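## Task

Scene 1 (practice): get the coaster into the gray tray with its top side facing up.

## Robot and tools

Robot: two seven-joint Kinova Gen3 arms, left_arm and right_arm. Each ends in a vacuum suction cup instead of fingers. The reported hand point (end_effector_position) is the centre of the cup rim, and the cup points along that point's +z axis. About 3 cm back from the rim the tool body widens to roughly 5 cm sideways. Wrist cameras: cam_left_wrist and cam_right_wrist, 896x504 each.

Frame: the scene frame has its origin at table-top height, midway between the nominal arm bases. +z is up, +x points out over the table, and left_arm sits on the +y side. The camera image sides do not match the arm names. Calibrated bases: left_arm at (-0.054, +0.373, +0.030) m, right_arm at (+0.021, -0.307, +0.030) m. Reported positions (metres) and quat_wxyz may be off by a few centimetres, more so at long reach.

Row format (used by both execute_actions and move): 14 numbers, each in [-1, 1]. Both arms are always included. Order: left dx, dy, dz, rx, ry, rz, left suction, then the same seven for the right arm. dx/dy/dz/rx/ry/rz are offsets, not poses. They are measured along scene-frame axes from the arm's "Hand target" at the start of the action or move, and the rotation turns about the Hand target's position. Scale: 1.0 = 0.6 m, or 180 degrees for rotation. rx, ry, rz together form one rotation vector. A translation longer than 1.0 may be shortened. Sending the same offset again moves the arm again. Six zeros re-request the current Hand target. Suction is a setting, not an offset: +1 is full vacuum (about 55 kPa below ambient), a fraction asks for that share, and 0.05 or less is off. It holds until changed. To leave suction unchanged, send the previous value again, because 0 is itself a command.

execute_actions(actions, cameras): actions is a list of actions. Each action is up to 15 rows, one per 1/30 s step; if it has fewer rows, the last row is held. Every row counts from the pose at the start of its action. Images come back only when actions is empty or cameras asks for them. An empty list also reports the current scene number and task.

move(target, speed, blend, blocking, cameras): moves each cup point in a straight line toward its offset target. target is one row or a list of up to 15 rows. Every row counts from the same starting Hand targets. speed is in m/s, range 0.002 to 0.5, default 0.25; rotation is capped at twice that in rad/s and never above 0.873 rad/s. Give one speed, or one per target. blend is in metres and rounds corners between listed targets; 0 stops at each one. The whole move is capped at 10 s. A changed suction value in a later row is applied when the arm arrives there. The move does not avoid obstacles. blocking=false returns after about 0.5 s while the move keeps running. The result adds a move: line saying how it ended (done, off_target, moving, held, fault) and which limits acted: paced means the pose was clipped, held means steps were withheld.

wait(seconds 0–10): lets time pass. stop(): brakes a running move. zoom_image(camera, region=[x0,y0,x1,y1] in pixels, at most 504x504): a closer look at the latest image. clear_fault(arm): clears a reported torque fault on that arm. read_manual: licence text only. finished_scene(scene): ends the current scene, cannot be undone. After ending scene 1, make no more calls in that reply.

Control details: commanded orientation is clipped to within 32 degrees of the measured orientation at each step. The cup often stops short of the Hand target. Waiting does not close that gap; send the remaining distance as an offset. Large rotations can swing the elbow. Motion is stiff: a target a few millimetres past a firm surface presses hard. To stop pressing, command a target back past the current cup point.

Picking up: turn suction on and press the 31 mm rim flat onto a smooth, flat area, away from edges, holes or seams. Read suction_measured. Near 0 means no seal. On a sealed, airtight surface it settles within 0.15 of the command. part_present switches to 1 at 0.50 and back to 0 below 0.45. Under vacuum the cup shortens, so a held object sits up to 13 mm closer to the tool. Placing: lower the object until it rests, switch suction off, wait briefly, then lift at least 20 mm. The cup springs back as it releases and can nudge the object. If the cup seals onto the table, switch suction off to free it.

Result lines: end_effector_position/quat, Hand target, Tool commands, suction_measured, part_present, Joint positions/velocities/torques. Torques are positive toward a larger joint angle and carry an offset and noise. Flange force is given in the tool axes and is never exactly zero. After a move or wait it reads "no reading" near singular poses. Step readings appear only for action calls. Also watch motor temperatures and the MOTOR HOT line.

The clearance check does not cover the final links or anything they carry. Torque faults occur when a joint hits its limit (104.5 N m for the large joints, 51.3 N m for the wrist joints) or strays more than 5 degrees from plan. A faulted arm stays stopped until clear_fault is called. Heat: holding loads, reaching far, or pushing toward an unreachable pose heats the motors. At 75 °C the arm sags for 30–60 s. Objects may occasionally be pushed by outside disturbances. Thinking time passes while the robot holds its last command.

Each tool is called after "Emit:" in YAML: its name, and indented under it one key for each argument.

## Session

Emit:
execute_actions:
  actions: []

Scene clock: 0.00 s.
left_arm: end_effector_position=(+0.1744, +0.2532, +0.1343) suction_measured=0.00 part_present=0 end_effector_quat_wxyz=(-0.375, +0.728, +0.476, +0.322) | right_arm: end_effector_position=(+0.5272, -0.1061, +0.2833) suction_measured=0.00 part_present=0 end_effector_quat_wxyz=(-0.303, +0.935, +0.183, +0.006)
Joint positions: left_arm=[0.789 0.924 0.316 2.005 -0.764 1.375 -3.397] | right_arm=[-0.088 0.652 -0.099 1.384 -0.603 1.196 0.488]
Joint velocities: within noise
Joint torques (N m): no reading
Motor temperatures (°C): left_arm=[37 33 36 41 43 40 43] | right_arm=[32 36 36 37 44 44 43]
Flange force (N): no reading
Hand target: left_arm +0.1744, +0.2532, +0.1343; -0.375, +0.728, +0.476, +0.322 | right_arm +0.5272, -0.1061, +0.2833; -0.303, +0.935, +0.183, +0.006
Tool commands: left_gripper/suction=+0.0 right_gripper/suction=+0.0

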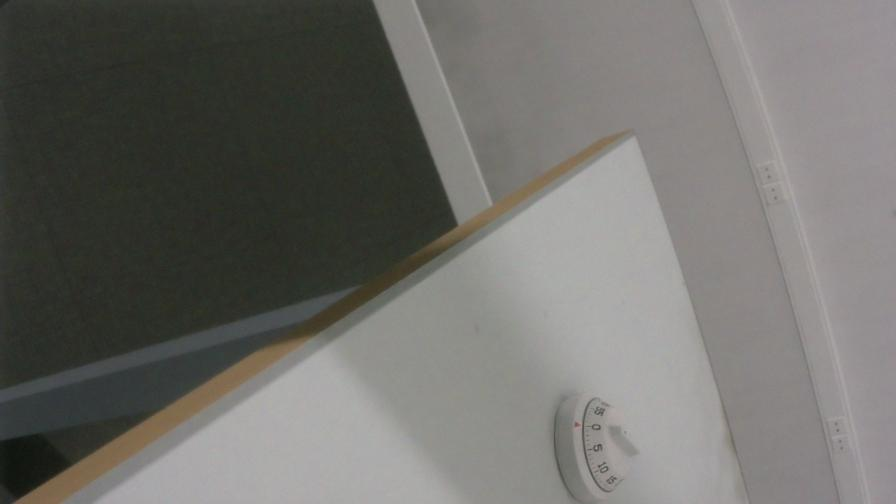

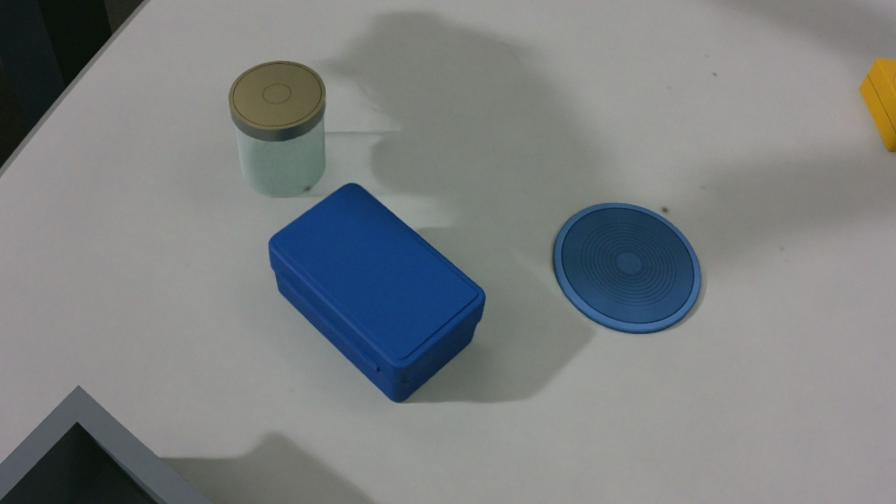

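Emit:
zoom_image:
  camera: "cam_right_wrist"
  region: [530, 180, 730, 350]

Emit:
zoom_image:
  camera: "cam_right_wrist"
  region: [200, 40, 520, 420]

Scaled by 2.520 from the camera's 896x504 image, which has a finer 1280x720 frame.

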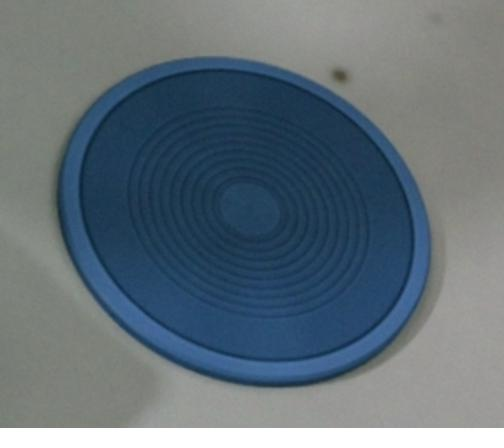

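Scaled by 1.326 from the camera's 896x504 image, which has a finer 1280x720 frame.

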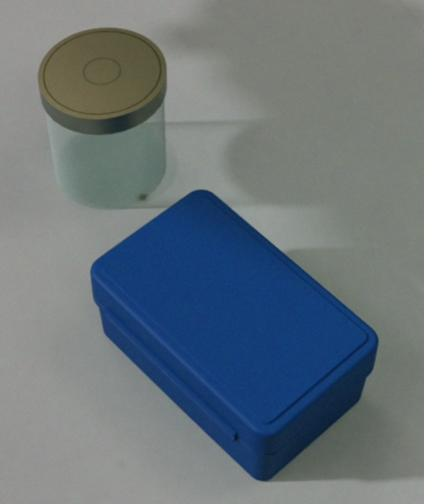

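Emit:
move:
  target: [0,0,0,0,0,0,0,-0.1287,0.0935,0.1945,-0.197,0.004,-0.119,0]
  speed: 0.25
  cameras: ["cam_right_wrist"]

Scene clock: 52.40 s.
left_arm: end_effector_position=(+0.1744, +0.2532, +0.1343) suction_measured=0.00 part_present=0 end_effector_quat_wxyz=(-0.375, +0.728, +0.476, +0.322) | right_arm: end_effector_position=(+0.4500, -0.0500, +0.4000) suction_measured=0.00 part_present=0 end_effector_quat_wxyz=(-0.001, +1.000, +0.000, +0.000)
Joint positions: left_arm=[0.789 0.924 0.316 2.005 -0.764 1.375 -3.397] | right_arm=[-0.693 0.459 0.15 1.17 -0.067 1.517 -0.537]
Joint torques (N m): left_arm=[-0.38 -14.07 1.26 -1.49 0.12 1.56 -0.42] | right_arm=[0.87 -14.25 0.97 -9.56 -0.03 -0.14 0.37]
Flange force (N): left_arm=[0.2 -3.4 2.8] | right_arm=[-11.3 3.9 7.3]
Hand target: left_arm +0.1744, +0.2532, +0.1343; -0.375, +0.728, +0.476, +0.322 | right_arm +0.4500, -0.0500, +0.4000; -0.001, +1.000, +0.000, +0.000
Off the commanded pose: left_arm 0.000 m, 0 deg | right_arm 0.000 m, 0 deg.
move: done
Images, in order (width x height): cam_right_wrist 896x504.

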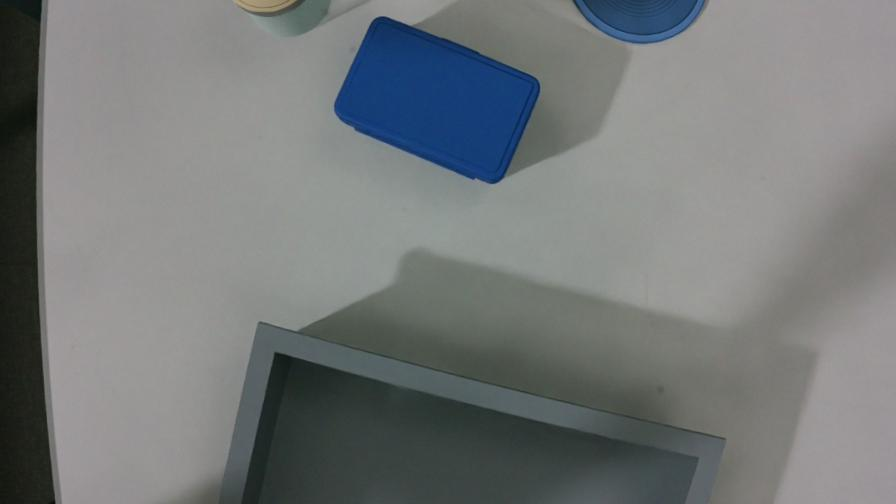

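Emit:
move:
  target: [0,0,0,0,0,0,0,0,-0.25,0,0,0,0,0]
  speed: 0.3
  cameras: ["cam_right_wrist"]

Emit:
move:
  target: [0,0,0,0,0,0,0,0,0.5,0,0,0,0,0]
  speed: 0.3
  cameras: ["cam_right_wrist"]

Scene clock: 61.30 s.
left_arm: end_effector_position=(+0.1744, +0.2532, +0.1343) suction_measured=0.00 part_present=0 end_effector_quat_wxyz=(-0.375, +0.728, +0.476, +0.322) | right_arm: end_effector_position=(+0.4500, -0.2000, +0.4000) suction_measured=0.00 part_present=0 end_effector_quat_wxyz=(-0.001, +1.000, +0.000, +0.000)
Joint positions: left_arm=[0.789 0.924 0.316 2.005 -0.764 1.375 -3.397] | right_arm=[-0.464 0.316 0.21 1.387 -0.066 1.444 -0.238]
Joint torques (N m): left_arm=[-0.35 -14.09 1.19 -1.5 0.15 1.53 -0.46] | right_arm=[0.77 -11.74 0.86 -9.51 -0.04 -0.18 0.44]
Flange force (N): left_arm=[0.2 -3.4 2.8] | right_arm=[-10.5 -0.1 6.5]
Hand target: left_arm +0.1744, +0.2532, +0.1343; -0.375, +0.728, +0.476, +0.322 | right_arm +0.4500, -0.2000, +0.4000; -0.001, +1.000, +0.000, +0.000
Off the commanded pose: left_arm 0.000 m, 0 deg | right_arm 0.000 m, 0 deg.
move: done
Images, in order (width x height): cam_right_wrist 896x504.

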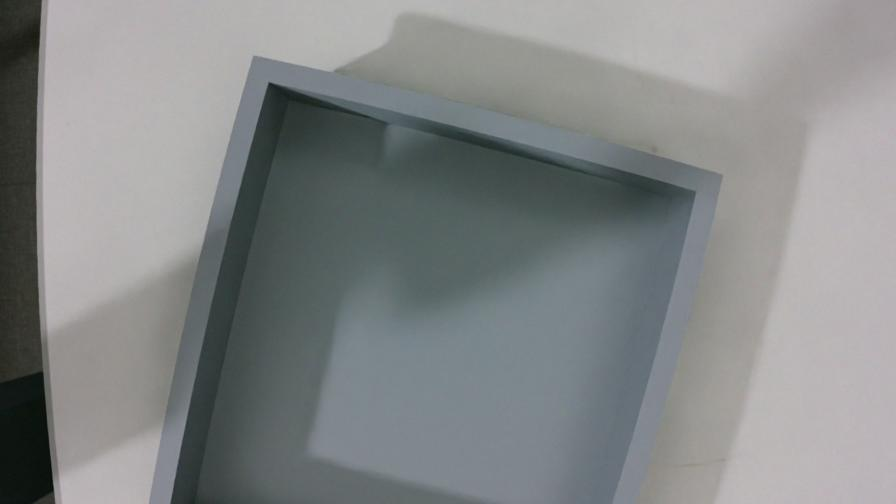

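Scene clock: 63.03 s.
left_arm: end_effector_position=(+0.1744, +0.2532, +0.1343) suction_measured=0.00 part_present=0 end_effector_quat_wxyz=(-0.375, +0.728, +0.476, +0.322) | right_arm: end_effector_position=(+0.4500, +0.1000, +0.4000) suction_measured=0.00 part_present=0 end_effector_quat_wxyz=(-0.001, +1.000, +0.000, +0.000)
Joint positions: left_arm=[0.789 0.924 0.316 2.005 -0.764 1.375 -3.397] | right_arm=[-0.858 0.73 0.117 0.695 -0.079 1.719 -0.765]
Joint torques (N m): left_arm=[-0.34 -14.08 1.23 -1.53 0.12 1.53 -0.46] | right_arm=[0.93 -18.31 1.02 -9.45 -0.02 -0.13 0.35]
Flange force (N): left_arm=[0.2 -3.4 2.9] | right_arm=[-14.8 11.1 10.7]
Hand target: left_arm +0.1744, +0.2532, +0.1343; -0.375, +0.728, +0.476, +0.322 | right_arm +0.4500, +0.1000, +0.4000; -0.001, +1.000, +0.000, +0.000
Off the commanded pose: left_arm 0.000 m, 0 deg | right_arm 0.000 m, 0 deg.
move: done
Images, in order (width x height): cam_right_wrist 896x504.

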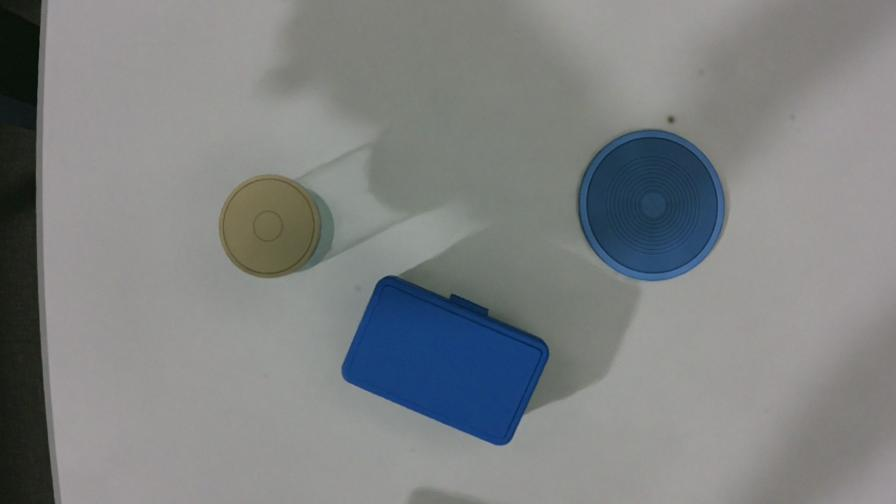

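Emit:
zoom_image:
  camera: "cam_right_wrist"
  region: [560, 110, 740, 300]

Scaled by 2.653 from the camera's 896x504 image, which has a finer 1280x720 frame.

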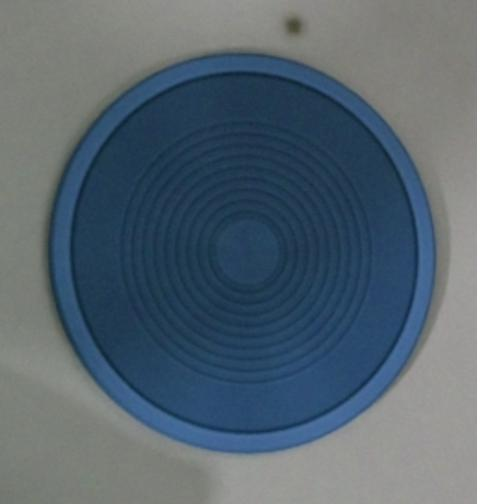

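Emit:
move:
  target: [0,0,0,0,0,0,0,0.21,-0.145,-0.503,0.25,0,0,0]
  speed: 0.25
  cameras: ["cam_right_wrist"]

Emit:
zoom_image:
  camera: "cam_right_wrist"
  region: [300, 120, 600, 380]

Scene clock: 105.20 s.
left_arm: end_effector_position=(+0.1744, +0.2532, +0.1343) suction_measured=0.00 part_present=0 end_effector_quat_wxyz=(-0.375, +0.728, +0.476, +0.322) | right_arm: end_effector_position=(+0.5760, +0.0130, +0.0982) suction_measured=0.00 part_present=0 end_effector_quat_wxyz=(-0.383, +0.924, +0.000, +0.000)
Joint positions: left_arm=[0.789 0.924 0.316 2.005 -0.764 1.375 -3.397] | right_arm=[-0.076 1.066 -0.385 1.377 -0.729 0.673 0.348]
Joint torques (N m): left_arm=[-0.34 -14.07 1.24 -1.51 0.15 1.57 -0.47] | right_arm=[0.88 -19.7 -2.53 -7.13 -0.69 0.29 0.32]
Flange force (N): left_arm=[0.2 -3.4 3.0] | right_arm=[-9.2 -0.4 -0.9]
Hand target: left_arm +0.1744, +0.2532, +0.1343; -0.375, +0.728, +0.476, +0.322 | right_arm +0.5760, +0.0130, +0.0981; -0.383, +0.924, +0.000, +0.000
Off the commanded pose: left_arm 0.000 m, 0 deg | right_arm 0.000 m, 0 deg.
move: done
Images, in order (width x height): cam_right_wrist 896x504.

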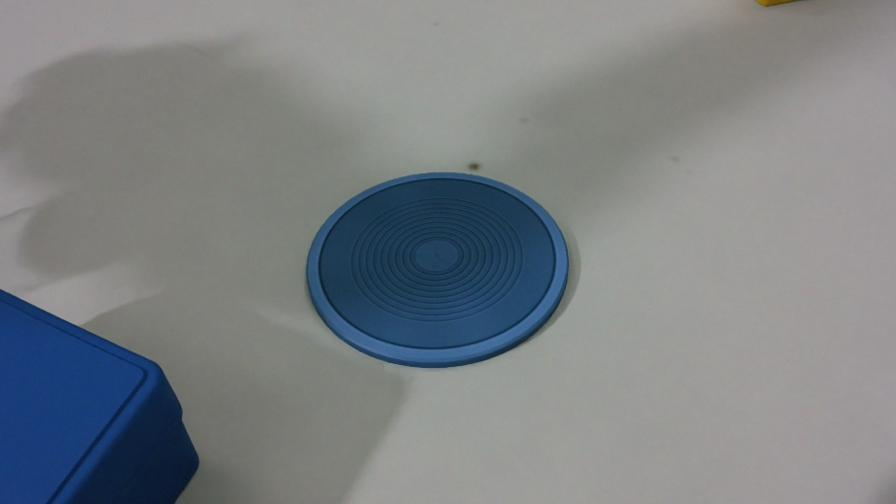

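Scaled by 1.680 from the camera's 896x504 image, which has a finer 1280x720 frame.

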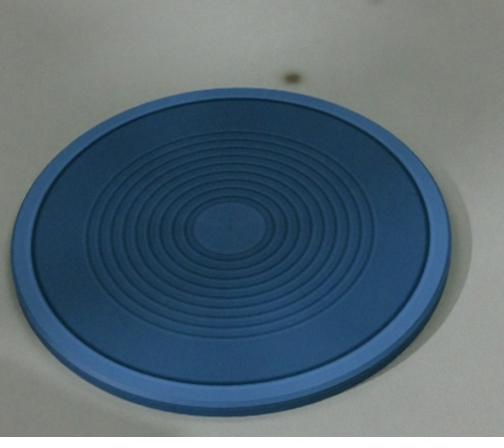

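Emit:
zoom_image:
  camera: "cam_right_wrist"
  region: [390, 320, 490, 380]

Emit:
zoom_image:
  camera: "cam_right_wrist"
  region: [390, 160, 490, 220]

Scaled by 5.040 from the camera's 896x504 image, which has a finer 1280x720 frame.

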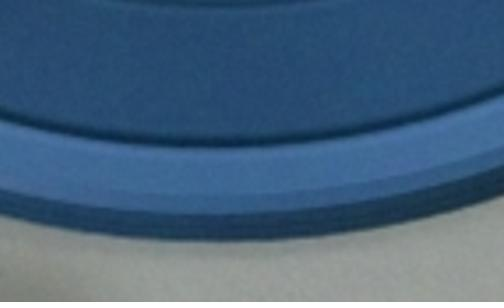

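Scaled by 5.040 from the camera's 896x504 image, which has a finer 1280x720 frame.

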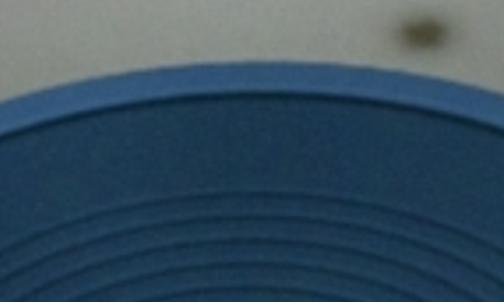

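Emit:
move:
  target: [0.5427,-0.1053,0.3595,-0.330,-0.025,0.1194,0,-0.26,-0.438,0.42,-0.25,0,0,0]
  speed: 0.25
  cameras: ["all"]

Scene clock: 174.40 s.
left_arm: end_effector_position=(+0.5000, +0.1901, +0.3500) suction_measured=0.00 part_present=0 end_effector_quat_wxyz=(+0.000, +0.707, +0.707, +0.000) | right_arm: end_effector_position=(+0.4200, -0.2498, +0.3502) suction_measured=0.00 part_present=0 end_effector_quat_wxyz=(-0.001, +1.000, +0.000, +0.000)
Joint positions: left_arm=[0.079 0.728 0.493 0.929 -0.321 1.549 -4.25] | right_arm=[-0.261 0.248 0.051 1.636 -0.014 1.258 -0.19]
Joint torques (N m): left_arm=[-0.37 -17.72 2.2 -7.75 0.1 0.21 -0.41] | right_arm=[0.97 -10.43 0.6 -9.15 -0.06 -0.16 0.46]
Flange force (N): left_arm=[0.9 -6.9 4.0] | right_arm=[-9.2 -2.1 5.0]
Hand target: left_arm +0.5000, +0.1901, +0.3500; +0.000, +0.707, +0.707, +0.000 | right_arm +0.4200, -0.2498, +0.3502; -0.001, +1.000, +0.000, +0.000
Off the commanded pose: left_arm 0.000 m, 0 deg | right_arm 0.000 m, 0 deg.
move: done

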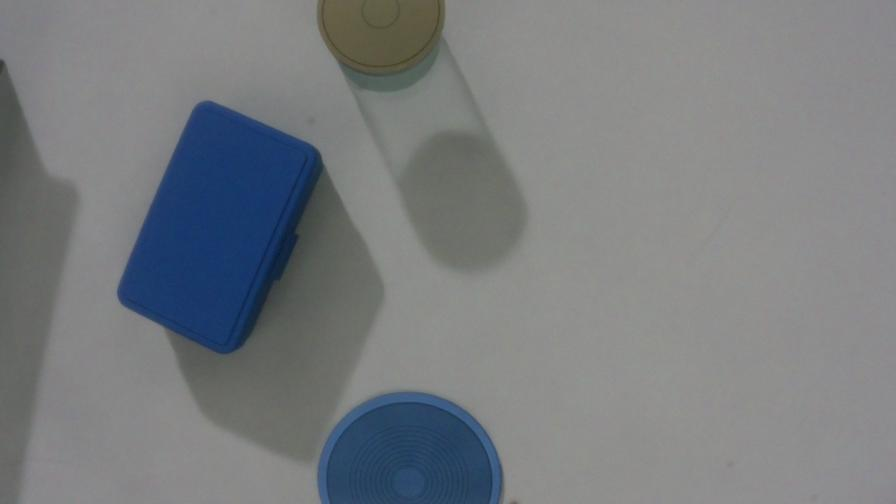

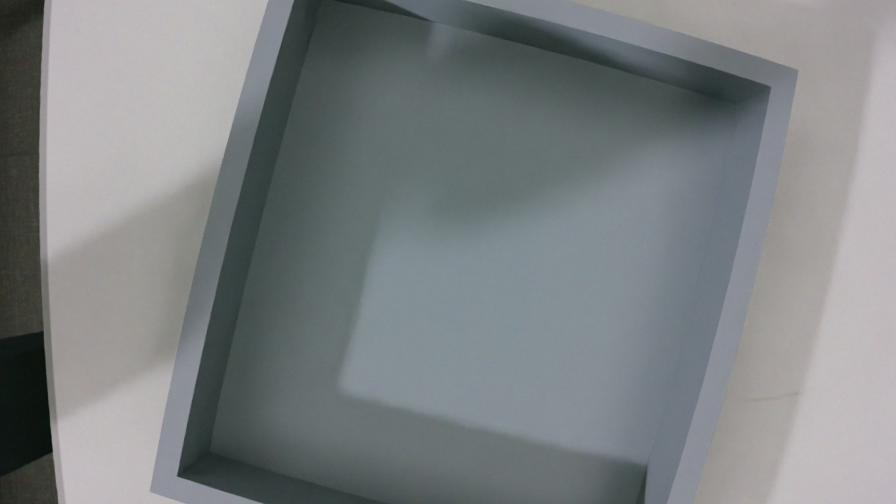

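Emit:
move:
  target: [0.1233,-0.0367,-0.3333,0,0,0,0,0,0,0,0,0,0,0]
  speed: 0.25
  cameras: ["cam_left_wrist"]

Scene clock: 207.93 s.
left_arm: end_effector_position=(+0.5740, +0.1680, +0.1500) suction_measured=0.00 part_present=0 end_effector_quat_wxyz=(+0.000, +0.707, +0.707, +0.000) | right_arm: end_effector_position=(+0.4200, -0.2498, +0.3502) suction_measured=0.00 part_present=0 end_effector_quat_wxyz=(-0.001, +1.000, +0.000, +0.000)
Joint positions: left_arm=[0.131 1.072 0.436 0.871 -0.4 1.265 -4.24] | right_arm=[-0.261 0.248 0.051 1.636 -0.014 1.258 -0.19]
Joint torques (N m): left_arm=[-0.34 -21.71 2.55 -7.23 0.11 0.28 -0.39] | right_arm=[0.93 -10.42 0.52 -9.23 -0.04 -0.13 0.38]
Flange force (N): left_arm=[1.3 -7.5 2.2] | right_arm=[-9.4 -1.7 5.3]
Hand target: left_arm +0.5740, +0.1680, +0.1500; +0.000, +0.707, +0.707, +0.000 | right_arm +0.4200, -0.2498, +0.3502; -0.001, +1.000, +0.000, +0.000
Off the commanded pose: left_arm 0.000 m, 0 deg | right_arm 0.000 m, 0 deg.
move: done
Images, in order (width x height): cam_left_wrist 896x504.

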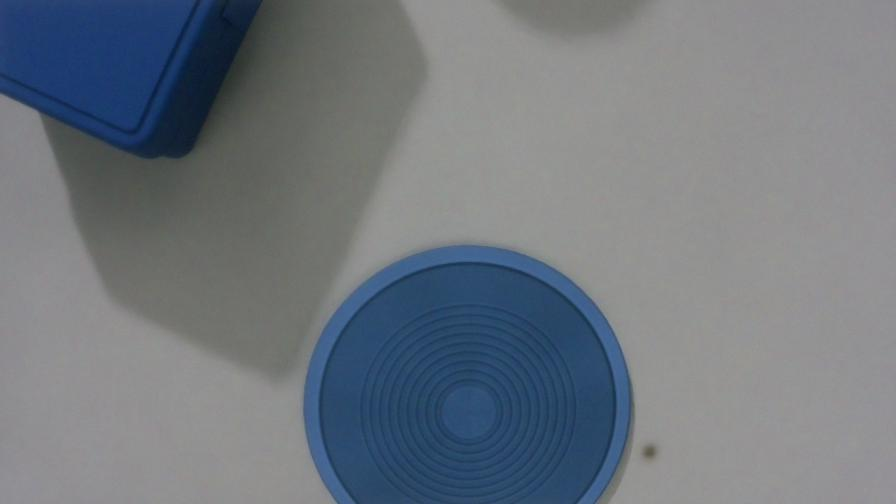

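Emit:
move:
  target: [-0.0133,0.015,-0.15,0,0,0,0,0,0,0,0,0,0,0]
  speed: 0.15
  cameras: ["cam_left_wrist"]

Scene clock: 243.33 s.
left_arm: end_effector_position=(+0.5660, +0.1770, +0.0600) suction_measured=0.00 part_present=0 end_effector_quat_wxyz=(+0.000, +0.707, +0.707, +0.000) | right_arm: end_effector_position=(+0.4200, -0.2498, +0.3502) suction_measured=0.00 part_present=0 end_effector_quat_wxyz=(-0.001, +1.000, +0.000, +0.000)
Joint positions: left_arm=[0.115 1.158 0.407 0.991 -0.428 1.065 -4.214] | right_arm=[-0.261 0.248 0.051 1.636 -0.014 1.258 -0.19]
Joint torques (N m): left_arm=[-0.36 -21.72 2.69 -6.65 0.11 0.3 -0.43] | right_arm=[0.83 -10.43 0.59 -9.19 -0.07 -0.09 0.4]
Flange force (N): left_arm=[1.1 -7.3 1.2] | right_arm=[-9.3 -1.6 5.4]
Hand target: left_arm +0.5660, +0.1771, +0.0600; +0.000, +0.707, +0.707, +0.000 | right_arm +0.4200, -0.2498, +0.3502; -0.001, +1.000, +0.000, +0.000
Off the commanded pose: left_arm 0.000 m, 0 deg | right_arm 0.000 m, 0 deg.
move: done
Images, in order (width x height): cam_left_wrist 896x504.

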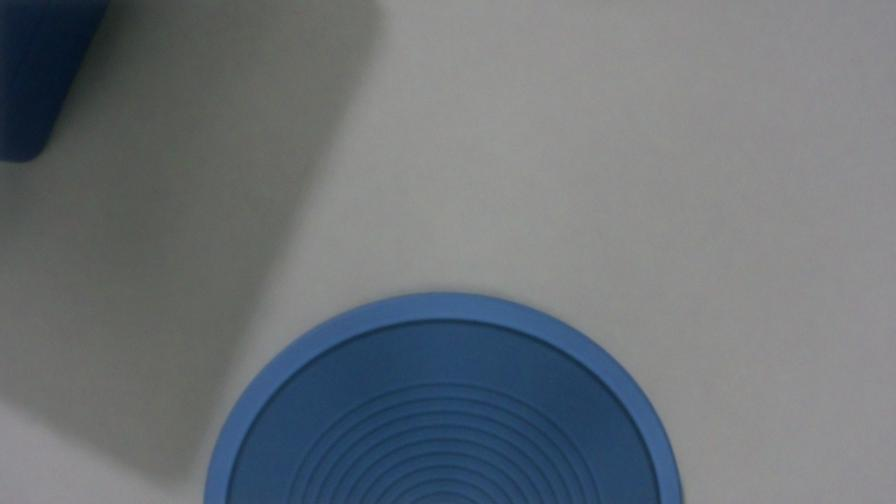

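Emit:
move:
  target: [-0.0037,0.0035,-0.05,0,0,0,1,0,0,0,0,0,0,0]
  speed: 0.1

Emit:
move:
  target: [0,0,-0.0167,0,0,0,1,0,0,0,0,0,0,0]
  speed: 0.03

Emit:
move:
  target: [0,0,-0.0083,0,0,0,1,0,0,0,0,0,0,0]
  speed: 0.03

Scene clock: 263.40 s.
left_arm: end_effector_position=(+0.5638, +0.1792, +0.0300) suction_measured=0.00 part_present=0 end_effector_quat_wxyz=(+0.000, +0.707, +0.707, +0.000) | right_arm: end_effector_position=(+0.4200, -0.2498, +0.3502) suction_measured=0.00 part_present=0 end_effector_quat_wxyz=(-0.001, +1.000, +0.000, +0.000)
Joint positions: left_arm=[0.114 1.196 0.396 1.009 -0.438 1.01 -4.207] | right_arm=[-0.261 0.248 0.051 1.636 -0.014 1.258 -0.19]
Joint torques (N m): left_arm=[-0.35 -21.75 2.7 -6.46 0.11 0.28 -0.38] | right_arm=[1.03 -10.38 0.49 -9.23 -0.03 -0.14 0.29]
Flange force (N): left_arm=[1.1 -7.3 0.8] | right_arm=[-9.5 -1.6 5.3]
Hand target: left_arm +0.5638, +0.1791, +0.0300; +0.000, +0.707, +0.707, +0.000 | right_arm +0.4200, -0.2498, +0.3502; -0.001, +1.000, +0.000, +0.000
Off the commanded pose: left_arm 0.000 m, 0 deg | right_arm 0.000 m, 0 deg.
move: done

Scene clock: 264.13 s.
left_arm: end_effector_position=(+0.5638, +0.1792, +0.0200) suction_measured=0.00 part_present=0 end_effector_quat_wxyz=(+0.000, +0.707, +0.707, +0.000) | right_arm: end_effector_position=(+0.4200, -0.2498, +0.3502) suction_measured=0.00 part_present=0 end_effector_quat_wxyz=(-0.001, +1.000, +0.000, +0.000)
Joint positions: left_arm=[0.116 1.212 0.392 1.008 -0.442 0.996 -4.206] | right_arm=[-0.261 0.248 0.051 1.636 -0.014 1.258 -0.19]
Joint torques (N m): left_arm=[-0.38 -21.77 2.65 -6.4 0.1 0.3 -0.41] | right_arm=[0.92 -10.46 0.57 -9.21 0.04 -0.21 0.31]
Flange force (N): left_arm=[1.1 -7.5 0.6] | right_arm=[-9.2 -1.5 5.1]
Hand target: left_arm +0.5638, +0.1792, +0.0200; +0.000, +0.707, +0.707, +0.000 | right_arm +0.4200, -0.2498, +0.3502; -0.001, +1.000, +0.000, +0.000
Off the commanded pose: left_arm 0.000 m, 0 deg | right_arm 0.000 m, 0 deg.
move: done

Scene clock: 264.83 s.
left_arm: end_effector_position=(+0.5638, +0.1792, +0.0150) suction_measured=0.00 part_present=0 end_effector_quat_wxyz=(+0.000, +0.707, +0.707, +0.000) | right_arm: end_effector_position=(+0.4200, -0.2498, +0.3502) suction_measured=0.00 part_present=0 end_effector_quat_wxyz=(-0.001, +1.000, +0.000, +0.000)
Joint positions: left_arm=[0.116 1.22 0.391 1.007 -0.443 0.989 -4.205] | right_arm=[-0.261 0.248 0.051 1.636 -0.014 1.258 -0.19]
Joint torques (N m): left_arm=[-0.37 -21.88 2.68 -6.38 0.15 0.31 -0.39] | right_arm=[0.95 -10.35 0.57 -9.18 0 -0.12 0.33]
Flange force (N): left_arm=[1.1 -7.4 0.7] | right_arm=[-9.4 -1.6 5.2]
Hand target: left_arm +0.5638, +0.1792, +0.0150; +0.000, +0.707, +0.707, +0.000 | right_arm +0.4200, -0.2498, +0.3502; -0.001, +1.000, +0.000, +0.000
Off the commanded pose: left_arm 0.000 m, 0 deg | right_arm 0.000 m, 0 deg.
move: done

Emit:
move:
  target: [0,0,-0.005,0,0,0,1,0,0,0,0,0,0,0]
  speed: 0.02

Emit:
move:
  target: [0,0,-0.005,0,0,0,1,0,0,0,0,0,0,0]
  speed: 0.02

Emit:
move:
  target: [0,0,-0.005,0,0,0,1,0,0,0,0,0,0,0]
  speed: 0.02

Scene clock: 270.30 s.
left_arm: end_effector_position=(+0.5638, +0.1792, +0.0120) suction_measured=0.00 part_present=0 end_effector_quat_wxyz=(+0.000, +0.707, +0.707, +0.000) | right_arm: end_effector_position=(+0.4200, -0.2498, +0.3502) suction_measured=0.00 part_present=0 end_effector_quat_wxyz=(-0.001, +1.000, +0.000, +0.000)
Joint positions: left_arm=[0.117 1.225 0.39 1.006 -0.444 0.984 -4.205] | right_arm=[-0.261 0.248 0.051 1.636 -0.014 1.258 -0.19]
Joint torques (N m): left_arm=[-0.34 -21.89 2.69 -6.34 0.12 0.29 -0.39] | right_arm=[0.92 -10.43 0.51 -9.2 -0.03 -0.16 0.36]
Flange force (N): left_arm=[1.1 -7.2 0.7] | right_arm=[-9.3 -1.6 5.1]
Hand target: left_arm +0.5638, +0.1792, +0.0120; +0.000, +0.707, +0.707, +0.000 | right_arm +0.4200, -0.2498, +0.3502; -0.001, +1.000, +0.000, +0.000
Off the commanded pose: left_arm 0.000 m, 0 deg | right_arm 0.000 m, 0 deg.
move: done

Scene clock: 271.00 s.
left_arm: end_effector_position=(+0.5638, +0.1792, +0.0090) suction_measured=0.00 part_present=0 end_effector_quat_wxyz=(+0.000, +0.707, +0.707, +0.000) | right_arm: end_effector_position=(+0.4200, -0.2498, +0.3502) suction_measured=0.00 part_present=0 end_effector_quat_wxyz=(-0.001, +1.000, +0.000, +0.000)
Joint positions: left_arm=[0.117 1.23 0.389 1.005 -0.445 0.98 -4.204] | right_arm=[-0.261 0.248 0.051 1.636 -0.014 1.258 -0.19]
Joint torques (N m): left_arm=[-0.36 -21.85 2.69 -6.35 0.08 0.26 -0.41] | right_arm=[0.94 -10.4 0.49 -9.18 -0.06 -0.16 0.37]
Flange force (N): left_arm=[1.1 -7.4 0.5] | right_arm=[-9.3 -1.7 5.1]
Hand target: left_arm +0.5638, +0.1792, +0.0090; +0.000, +0.707, +0.707, +0.000 | right_arm +0.4200, -0.2498, +0.3502; -0.001, +1.000, +0.000, +0.000
Off the commanded pose: left_arm 0.000 m, 0 deg | right_arm 0.000 m, 0 deg.
move: done

Scene clock: 271.70 s.
left_arm: end_effector_position=(+0.5638, +0.1792, +0.0060) suction_measured=0.00 part_present=0 end_effector_quat_wxyz=(+0.000, +0.707, +0.707, +0.000) | right_arm: end_effector_position=(+0.4200, -0.2498, +0.3502) suction_measured=0.00 part_present=0 end_effector_quat_wxyz=(-0.001, +1.000, +0.000, +0.000)
Joint positions: left_arm=[0.118 1.235 0.387 1.004 -0.446 0.976 -4.204] | right_arm=[-0.261 0.248 0.051 1.636 -0.014 1.258 -0.19]
Joint torques (N m): left_arm=[-0.36 -21.83 2.66 -6.35 0.12 0.3 -0.41] | right_arm=[0.95 -10.44 0.56 -9.21 -0.1 -0.14 0.37]
Flange force (N): left_arm=[1.2 -7.7 0.5] | right_arm=[-9.3 -1.8 5.3]
Hand target: left_arm +0.5638, +0.1792, +0.0060; +0.000, +0.707, +0.707, +0.000 | right_arm +0.4200, -0.2498, +0.3502; -0.001, +1.000, +0.000, +0.000
Off the commanded pose: left_arm 0.000 m, 0 deg | right_arm 0.000 m, 0 deg.
move: done

Emit:
move:
  target: [0,0,-0.005,0,0,0,1,0,0,0,0,0,0,0]
  speed: 0.02

Emit:
move:
  target: [0,0,-0.005,0,0,0,1,0,0,0,0,0,0,0]
  speed: 0.02
  cameras: ["cam_left_wrist"]

Scene clock: 275.83 s.
left_arm: end_effector_position=(+0.5638, +0.1792, +0.0030) suction_measured=0.59 part_present=1 end_effector_quat_wxyz=(+0.000, +0.707, +0.707, +0.000) | right_arm: end_effector_position=(+0.4200, -0.2498, +0.3502) suction_measured=0.00 part_present=0 end_effector_quat_wxyz=(-0.001, +1.000, +0.000, +0.000)
Joint positions: left_arm=[0.118 1.239 0.386 1.003 -0.447 0.972 -4.204] | right_arm=[-0.261 0.248 0.051 1.636 -0.014 1.258 -0.19]
Joint torques (N m): left_arm=[-0.3 -22.02 2.65 -6.34 0.13 0.29 -0.42] | right_arm=[1.02 -10.39 0.62 -9.3 -0.07 -0.14 0.33]
Flange force (N): left_arm=[1.2 -7.4 0.7] | right_arm=[-9.7 -1.8 5.4]
Hand target: left_arm +0.5638, +0.1792, +0.0030; +0.000, +0.707, +0.707, +0.000 | right_arm +0.4200, -0.2498, +0.3502; -0.001, +1.000, +0.000, +0.000
Off the commanded pose: left_arm 0.000 m, 0 deg | right_arm 0.000 m, 0 deg.
move: done

Scene clock: 276.53 s.
left_arm: end_effector_position=(+0.5638, +0.1791, +0.0000) suction_measured=0.96 part_present=1 end_effector_quat_wxyz=(+0.000, +0.707, +0.707, +0.000) | right_arm: end_effector_position=(+0.4200, -0.2498, +0.3502) suction_measured=0.00 part_present=0 end_effector_quat_wxyz=(-0.001, +1.000, +0.000, +0.000)
Joint positions: left_arm=[0.119 1.244 0.385 1.002 -0.448 0.968 -4.203] | right_arm=[-0.261 0.248 0.051 1.636 -0.014 1.258 -0.19]
Joint torques (N m): left_arm=[-0.35 -22.09 2.72 -6.37 0.11 0.31 -0.42] | right_arm=[0.97 -10.41 0.56 -9.22 0 -0.19 0.37]
Flange force (N): left_arm=[1.2 -7.7 0.8] | right_arm=[-9.4 -1.8 5.1]
Hand target: left_arm +0.5638, +0.1791, +0.0000; +0.000, +0.707, +0.707, +0.000 | right_arm +0.4200, -0.2498, +0.3502; -0.001, +1.000, +0.000, +0.000
Off the commanded pose: left_arm 0.000 m, 0 deg | right_arm 0.000 m, 0 deg.
move: done
Images, in order (width x height): cam_left_wrist 896x504.

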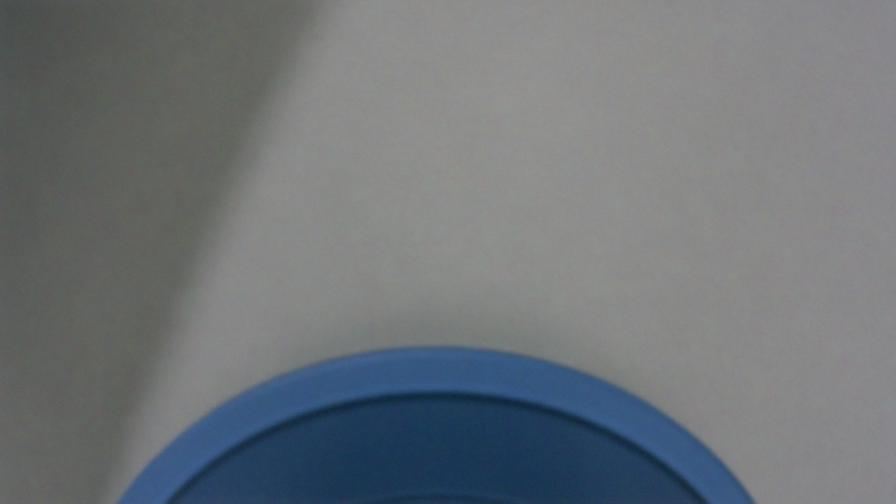

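Emit:
move:
  target:
    - [0,0,0.1667,0,0,0,1,0,0,0,0,0,0,0]
    - [-0.19,0.035,0.4167,0,0,0,1,0,0,0,0,0,0,0]
  speed: [0.08,0.2]
  blend: [0.03,0]
  cameras: ["cam_left_wrist"]

Scene clock: 301.23 s.
left_arm: end_effector_position=(+0.4498, +0.2002, +0.2500) suction_measured=0.99 part_present=1 end_effector_quat_wxyz=(+0.000, +0.707, +0.707, +0.000) | right_arm: end_effector_position=(+0.4200, -0.2498, +0.3502) suction_measured=0.00 part_present=0 end_effector_quat_wxyz=(-0.001, +1.000, +0.000, +0.000)
Joint positions: left_arm=[0.016 0.667 0.488 1.385 -0.321 1.169 -4.177] | right_arm=[-0.261 0.248 0.051 1.636 -0.014 1.258 -0.19]
Joint torques (N m): left_arm=[-0.35 -16.1 2.47 -7.32 0.11 0.28 -0.39] | right_arm=[0.93 -10.51 0.56 -9.19 -0.04 -0.13 0.33]
Flange force (N): left_arm=[0.5 -5.5 3.0] | right_arm=[-9.1 -1.6 5.3]
Hand target: left_arm +0.4498, +0.2002, +0.2500; +0.000, +0.707, +0.707, +0.000 | right_arm +0.4200, -0.2498, +0.3502; -0.001, +1.000, +0.000, +0.000
Off the commanded pose: left_arm 0.000 m, 0 deg | right_arm 0.000 m, 0 deg.
move: done
Images, in order (width x height): cam_left_wrist 896x504.

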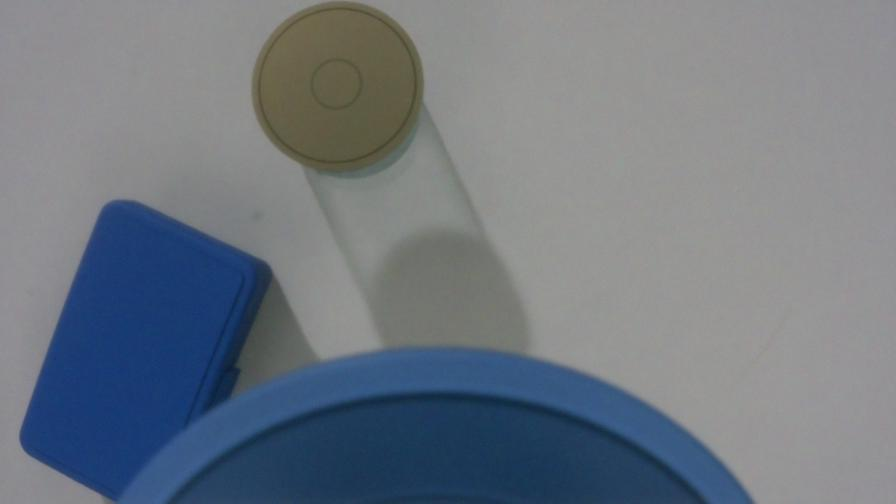

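Emit:
move:
  target: [-0.05,-0.1333,0.1167,-0.5,0,0,1,0,0.2167,-0.1333,0.5,0,0,0]
  speed: 0.25
  cameras: ["all"]

Scene clock: 312.57 s.
left_arm: end_effector_position=(+0.4198, +0.1202, +0.3200) suction_measured=0.99 part_present=1 end_effector_quat_wxyz=(+0.500, +0.500, +0.500, -0.500) | right_arm: end_effector_position=(+0.4200, -0.1198, +0.2702) suction_measured=0.00 part_present=0 end_effector_quat_wxyz=(+0.707, -0.707, +0.000, +0.000)
Joint positions: left_arm=[-0.765 1.399 1.345 1.793 0.486 0.631 -5.153] | right_arm=[0.362 0.928 -0.315 1.977 -1.321 1.384 1.262]
Joint torques (N m): left_arm=[-0.32 -14.64 8.17 -1.74 1.04 0.92 -0.36] | right_arm=[0.99 -14.39 -2.09 -3.87 -0.47 1.5 0.36]
Flange force (N): left_arm=[0.1 -2.9 0.8] | right_arm=[-6.7 -2.7 3.5]
Hand target: left_arm +0.4198, +0.1202, +0.3200; +0.500, +0.500, +0.500, -0.500 | right_arm +0.4200, -0.1198, +0.2702; +0.707, -0.707, +0.000, +0.000
Off the commanded pose: left_arm 0.000 m, 0 deg | right_arm 0.000 m, 0 deg.
move: done

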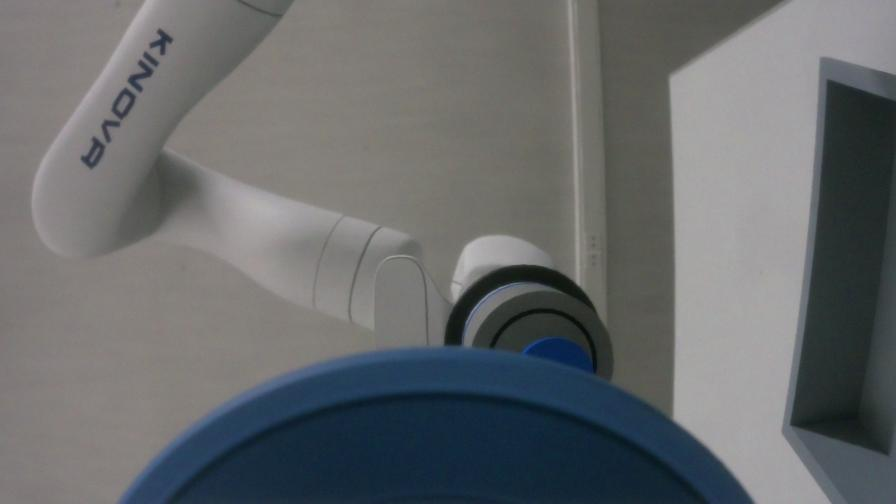

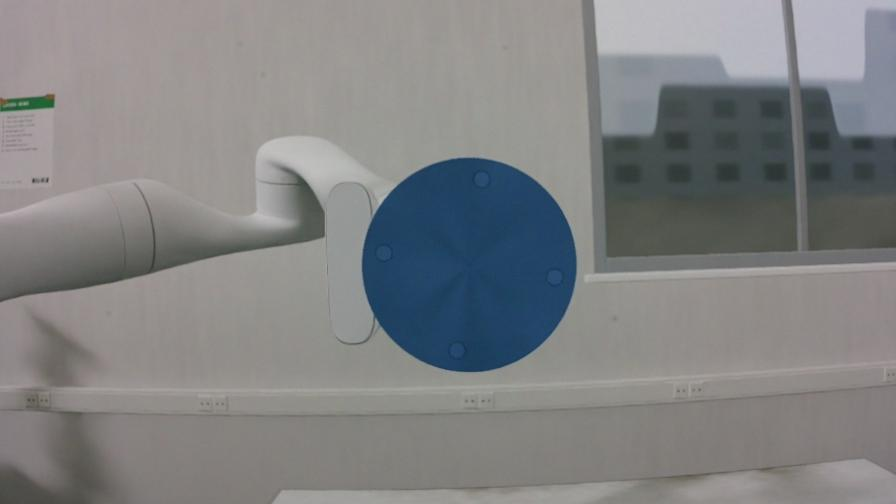

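Emit:
zoom_image:
  camera: "cam_right_wrist"
  region: [340, 140, 600, 390]

Scaled by 1.938 from the camera's 896x504 image, which has a finer 1280x720 frame.

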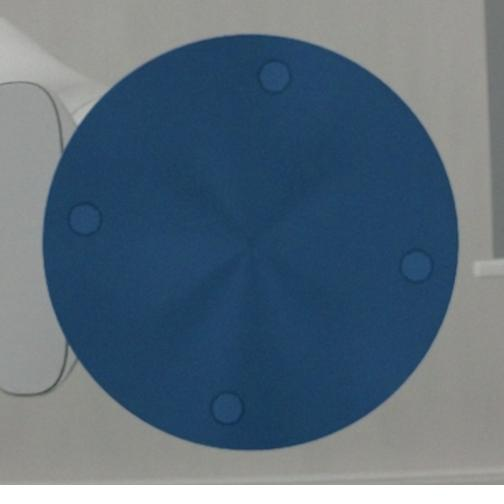

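Emit:
move:
  target: [0,0,0,0,0,0,1,0.0083,0.2,0.08,0,0,0,0]
  speed: 0.15
  cameras: ["cam_right_wrist"]

Emit:
move:
  target: [0,0,0,0,0,0,1,0,0.1,0,0,0,0,0]
  speed: 0.1
  cameras: ["cam_right_wrist"]

Scene clock: 335.37 s.
left_arm: end_effector_position=(+0.4198, +0.1202, +0.3200) suction_measured=0.99 part_present=1 end_effector_quat_wxyz=(+0.500, +0.500, +0.500, -0.500) | right_arm: end_effector_position=(+0.4250, +0.0002, +0.3182) suction_measured=0.00 part_present=0 end_effector_quat_wxyz=(+0.708, -0.707, +0.000, +0.000)
Joint positions: left_arm=[-0.765 1.399 1.345 1.793 0.486 0.631 -5.153] | right_arm=[0.153 0.827 -0.441 1.995 -1.588 1.225 1.225]
Joint torques (N m): left_arm=[-0.36 -14.63 8.18 -1.66 1.03 0.92 -0.36] | right_arm=[0.67 -14.14 -2.51 -5.04 -0.49 1.34 0.31]
Flange force (N): left_arm=[0.1 -2.5 0.9] | right_arm=[-7.5 -1.4 0.5]
Hand target: left_arm +0.4198, +0.1202, +0.3200; +0.500, +0.500, +0.500, -0.500 | right_arm +0.4249, +0.0002, +0.3182; +0.708, -0.707, +0.000, +0.000
Off the commanded pose: left_arm 0.000 m, 0 deg | right_arm 0.000 m, 0 deg.
move: done
Images, in order (width x height): cam_right_wrist 896x504.

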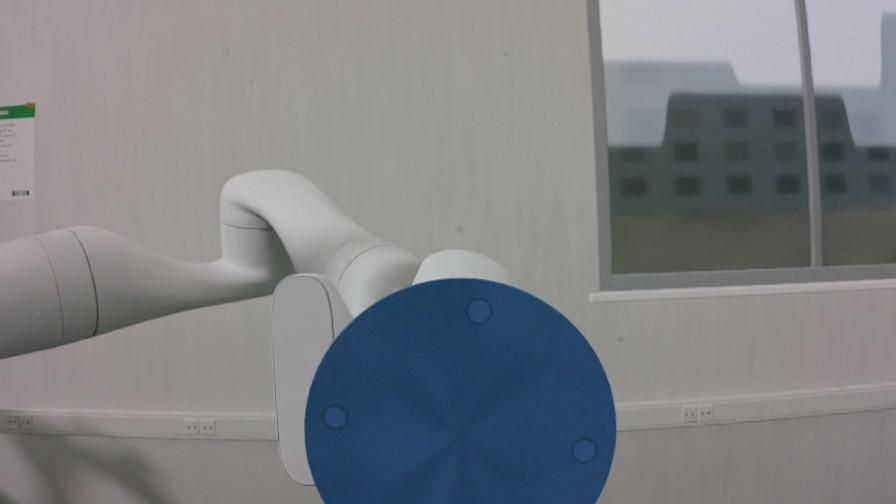

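Scene clock: 336.33 s.
left_arm: end_effector_position=(+0.4198, +0.1202, +0.3200) suction_measured=0.99 part_present=1 end_effector_quat_wxyz=(+0.500, +0.500, +0.500, -0.500) | right_arm: end_effector_position=(+0.4249, +0.0602, +0.3182) suction_measured=0.00 part_present=0 end_effector_quat_wxyz=(+0.707, -0.707, +0.000, +0.000)
Joint positions: left_arm=[-0.765 1.399 1.345 1.793 0.486 0.631 -5.153] | right_arm=[0.037 0.846 -0.487 1.963 -1.713 1.141 1.258]
Joint torques (N m): left_arm=[-0.35 -14.6 8.16 -1.77 1.03 0.91 -0.35] | right_arm=[1.31 -14.47 -2.82 -5.37 -0.45 1.46 0.41]
Flange force (N): left_arm=[0.0 -2.9 0.9] | right_arm=[-7.3 -1.6 0.5]
Hand target: left_arm +0.4198, +0.1202, +0.3200; +0.500, +0.500, +0.500, -0.500 | right_arm +0.4249, +0.0602, +0.3182; +0.707, -0.707, +0.000, +0.000
Off the commanded pose: left_arm 0.000 m, 0 deg | right_arm 0.000 m, 0 deg.
move: done
Images, in order (width x height): cam_right_wrist 896x504.

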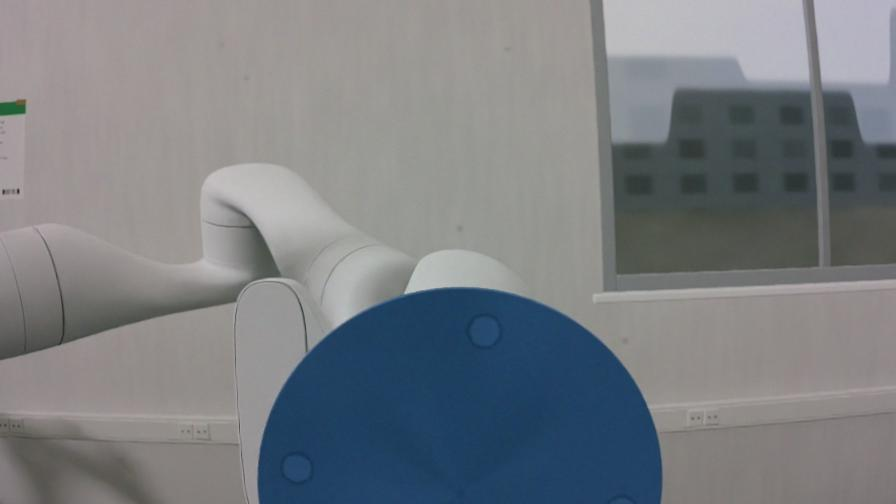

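Emit:
move:
  target: [0,0,0,0,0,0,1,0.0017,0.1,-0.0033,0,0,0,1]
  speed: 0.1
  cameras: ["cam_right_wrist"]

Scene clock: 359.87 s.
left_arm: end_effector_position=(+0.4198, +0.1202, +0.3200) suction_measured=0.99 part_present=1 end_effector_quat_wxyz=(+0.500, +0.500, +0.500, -0.500) | right_arm: end_effector_position=(+0.4260, +0.1202, +0.3162) suction_measured=0.00 part_present=0 end_effector_quat_wxyz=(+0.707, -0.707, +0.000, +0.000)
Joint positions: left_arm=[-0.765 1.399 1.345 1.793 0.486 0.631 -5.153] | right_arm=[-0.079 0.877 -0.522 1.9 -1.822 1.062 1.285]
Joint torques (N m): left_arm=[-0.38 -14.69 8.09 -1.76 1.03 0.92 -0.37] | right_arm=[0.93 -15.16 -3.1 -5.65 -0.4 1.38 0.33]
Flange force (N): left_arm=[0.1 -2.9 1.0] | right_arm=[-7.3 -1.4 -1.3]
Hand target: left_arm +0.4198, +0.1202, +0.3200; +0.500, +0.500, +0.500, -0.500 | right_arm +0.4260, +0.1202, +0.3162; +0.707, -0.707, +0.000, +0.000
Off the commanded pose: left_arm 0.000 m, 0 deg | right_arm 0.000 m, 0 deg.
move: done
Images, in order (width x height): cam_right_wrist 896x504.

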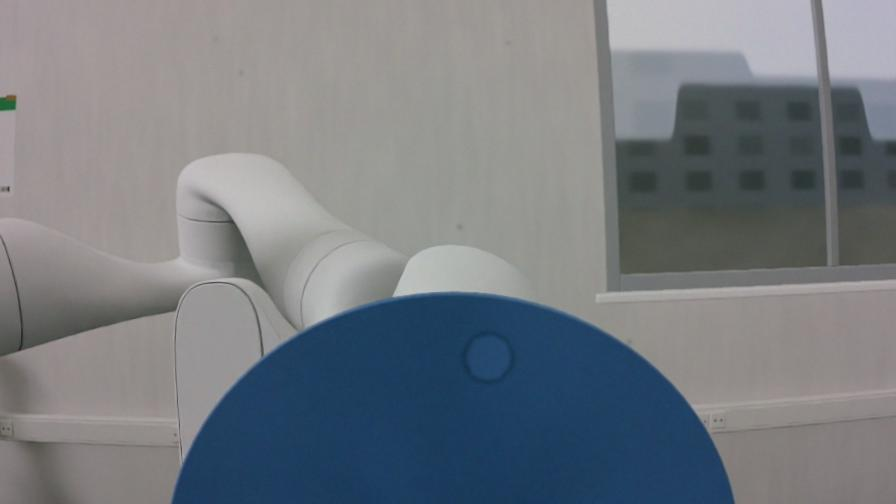

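Emit:
move:
  target: [0,0,0,0,0,0,1,0,0.0367,0,0,0,0,1]
  speed: 0.05

Emit:
move:
  target: [0,0,0,0,0,0,1,0,0.005,0,0,0,0,1]
  speed: 0.02

Emit:
move:
  target: [0,0,0,0,0,0,1,0,0.005,0,0,0,0,1]
  speed: 0.02

Scene clock: 374.73 s.
left_arm: end_effector_position=(+0.4197, +0.1201, +0.3200) suction_measured=0.99 part_present=1 end_effector_quat_wxyz=(+0.500, +0.500, +0.500, -0.500) | right_arm: end_effector_position=(+0.4259, +0.1423, +0.3162) suction_measured=0.70 part_present=1 end_effector_quat_wxyz=(+0.708, -0.707, +0.000, +0.000)
Joint positions: left_arm=[-0.765 1.399 1.345 1.793 0.486 0.631 -5.153] | right_arm=[-0.122 0.889 -0.533 1.872 -1.858 1.034 1.291]
Joint torques (N m): left_arm=[-3.56 -14.67 7.71 -2.71 1.04 1.01 -0.35] | right_arm=[4.27 -15.39 -1.5 -5.47 -0.41 1.43 0.38]
Flange force (N): left_arm=[0.3 -2.5 7.8] | right_arm=[-7.8 -1.5 5.9]
Hand target: left_arm +0.4198, +0.1202, +0.3200; +0.500, +0.500, +0.500, -0.500 | right_arm +0.4260, +0.1422, +0.3162; +0.707, -0.707, +0.000, +0.000
Off the commanded pose: left_arm 0.000 m, 0 deg | right_arm 0.000 m, 0 deg.
move: done

Scene clock: 375.43 s.
left_arm: end_effector_position=(+0.4198, +0.1202, +0.3200) suction_measured=0.99 part_present=1 end_effector_quat_wxyz=(+0.500, +0.500, +0.500, -0.500) | right_arm: end_effector_position=(+0.4260, +0.1452, +0.3162) suction_measured=0.98 part_present=1 end_effector_quat_wxyz=(+0.707, -0.707, +0.000, +0.000)
Joint positions: left_arm=[-0.765 1.399 1.345 1.793 0.486 0.631 -5.153] | right_arm=[-0.127 0.89 -0.534 1.868 -1.863 1.03 1.292]
Joint torques (N m): left_arm=[-0.07 -14.45 7.68 -1.7 0.91 0.71 -0.35] | right_arm=[0.65 -16.03 -3.85 -6.21 -0.46 1.69 0.36]
Flange force (N): left_arm=[-1.0 -3.0 0.1] | right_arm=[-7.2 -0.2 -2.6]
Hand target: left_arm +0.4198, +0.1202, +0.3200; +0.500, +0.500, +0.500, -0.500 | right_arm +0.4260, +0.1452, +0.3162; +0.707, -0.707, +0.000, +0.000
Off the commanded pose: left_arm 0.000 m, 0 deg | right_arm 0.000 m, 0 deg.
move: done

Scene clock: 376.13 s.
left_arm: end_effector_position=(+0.4199, +0.1203, +0.3201) suction_measured=0.99 part_present=1 end_effector_quat_wxyz=(+0.500, +0.500, +0.501, -0.500) | right_arm: end_effector_position=(+0.4260, +0.1482, +0.3162) suction_measured=0.96 part_present=1 end_effector_quat_wxyz=(+0.707, -0.707, +0.000, +0.000)
Joint positions: left_arm=[-0.766 1.399 1.345 1.793 0.486 0.631 -5.153] | right_arm=[-0.133 0.892 -0.536 1.863 -1.868 1.026 1.292]
Joint torques (N m): left_arm=[16.05 -14.74 11.04 4.27 1.12 1.02 -0.36] | right_arm=[-13.18 -15.48 -12.1 -8.73 -0.34 1.29 0.36]
Flange force (N): left_arm=[0.4 -1.7 -33.7] | right_arm=[-7.7 -1.5 -36.9]
Hand target: left_arm +0.4198, +0.1202, +0.3200; +0.500, +0.500, +0.500, -0.500 | right_arm +0.4260, +0.1482, +0.3162; +0.707, -0.707, +0.000, +0.000
Off the commanded pose: left_arm 0.000 m, 0 deg | right_arm 0.000 m, 0 deg.
move: done

Emit:
move:
  target: [0,0,0,0,0,0,1,0,-0.005,0,0,0,0,1]
  speed: 0.02

Emit:
move:
  target: [0,0,0,0,0,0,0,0,0,0,0,0,0,1]
  speed: 0.02

Emit:
wait:
  seconds: 0.5

Scene clock: 384.80 s.
left_arm: end_effector_position=(+0.4196, +0.1200, +0.3200) suction_measured=0.99 part_present=1 end_effector_quat_wxyz=(+0.500, +0.500, +0.500, -0.500) | right_arm: end_effector_position=(+0.4259, +0.1453, +0.3162) suction_measured=0.98 part_present=1 end_effector_quat_wxyz=(+0.708, -0.707, +0.000, +0.000)
Joint positions: left_arm=[-0.765 1.399 1.345 1.793 0.486 0.631 -5.153] | right_arm=[-0.128 0.89 -0.535 1.867 -1.863 1.029 1.292]
Joint torques (N m): left_arm=[1.83 -14.34 7.69 -1.22 0.86 0.59 -0.35] | right_arm=[-1.45 -16.29 -5.13 -6.53 -0.28 1.88 0.37]
Flange force (N): left_arm=[-1.6 -3.5 -4.0] | right_arm=[-7.1 0.3 -6.9]
Hand target: left_arm +0.4198, +0.1202, +0.3200; +0.500, +0.500, +0.500, -0.500 | right_arm +0.4260, +0.1452, +0.3162; +0.707, -0.707, +0.000, +0.000
Off the commanded pose: left_arm 0.000 m, 0 deg | right_arm 0.000 m, 0 deg.
move: done

Scene clock: 385.30 s.
left_arm: end_effector_position=(+0.4198, +0.1202, +0.3200) suction_measured=0.00 part_present=0 end_effector_quat_wxyz=(+0.500, +0.500, +0.500, -0.500) | right_arm: end_effector_position=(+0.4260, +0.1452, +0.3162) suction_measured=0.98 part_present=1 end_effector_quat_wxyz=(+0.707, -0.707, +0.000, +0.000)
Joint positions: left_arm=[-0.765 1.399 1.345 1.793 0.486 0.631 -5.153] | right_arm=[-0.127 0.89 -0.535 1.868 -1.863 1.03 1.292]
Joint torques (N m): left_arm=[3.86 -14.53 8.51 -0.11 0.95 0.86 -0.36] | right_arm=[-2.62 -15.86 -5.7 -6.84 -0.43 1.66 0.38]
Flange force (N): left_arm=[-0.6 -2.3 -8.0] | right_arm=[-7.5 -0.7 -10.6]
Hand target: left_arm +0.4198, +0.1202, +0.3200; +0.500, +0.500, +0.500, -0.500 | right_arm +0.4260, +0.1452, +0.3162; +0.707, -0.707, +0.000, +0.000
Off the commanded pose: left_arm 0.000 m, 0 deg | right_arm 0.000 m, 0 deg.
move: done

Scene clock: 385.80 s.
left_arm: end_effector_position=(+0.4198, +0.1202, +0.3200) suction_measured=0.00 part_present=0 end_effector_quat_wxyz=(+0.500, +0.500, +0.500, -0.500) | right_arm: end_effector_position=(+0.4260, +0.1452, +0.3162) suction_measured=0.99 part_present=1 end_effector_quat_wxyz=(+0.707, -0.707, +0.000, +0.000)
Joint positions: left_arm=[-0.765 1.399 1.345 1.793 0.486 0.631 -5.153] | right_arm=[-0.127 0.89 -0.535 1.868 -1.863 1.03 1.292]
Joint torques (N m): left_arm=[3.92 -14.53 8.52 -0.15 0.95 0.85 -0.36] | right_arm=[-2.63 -15.93 -5.59 -6.82 -0.45 1.58 0.32]
Flange force (N): left_arm=[-0.6 -2.5 -8.1] | right_arm=[-7.6 -0.4 -10.7]
Hand target: left_arm +0.4198, +0.1202, +0.3200; +0.500, +0.500, +0.500, -0.500 | right_arm +0.4260, +0.1452, +0.3162; +0.707, -0.707, +0.000, +0.000
Tool commands: left_gripper/suction=+0.0 right_gripper/suction=+1.0
Off the commanded pose: left_arm 0.000 m, 0 deg | right_arm 0.000 m, 0 deg.
wait: 0.50 s; at rest by 0.17 s


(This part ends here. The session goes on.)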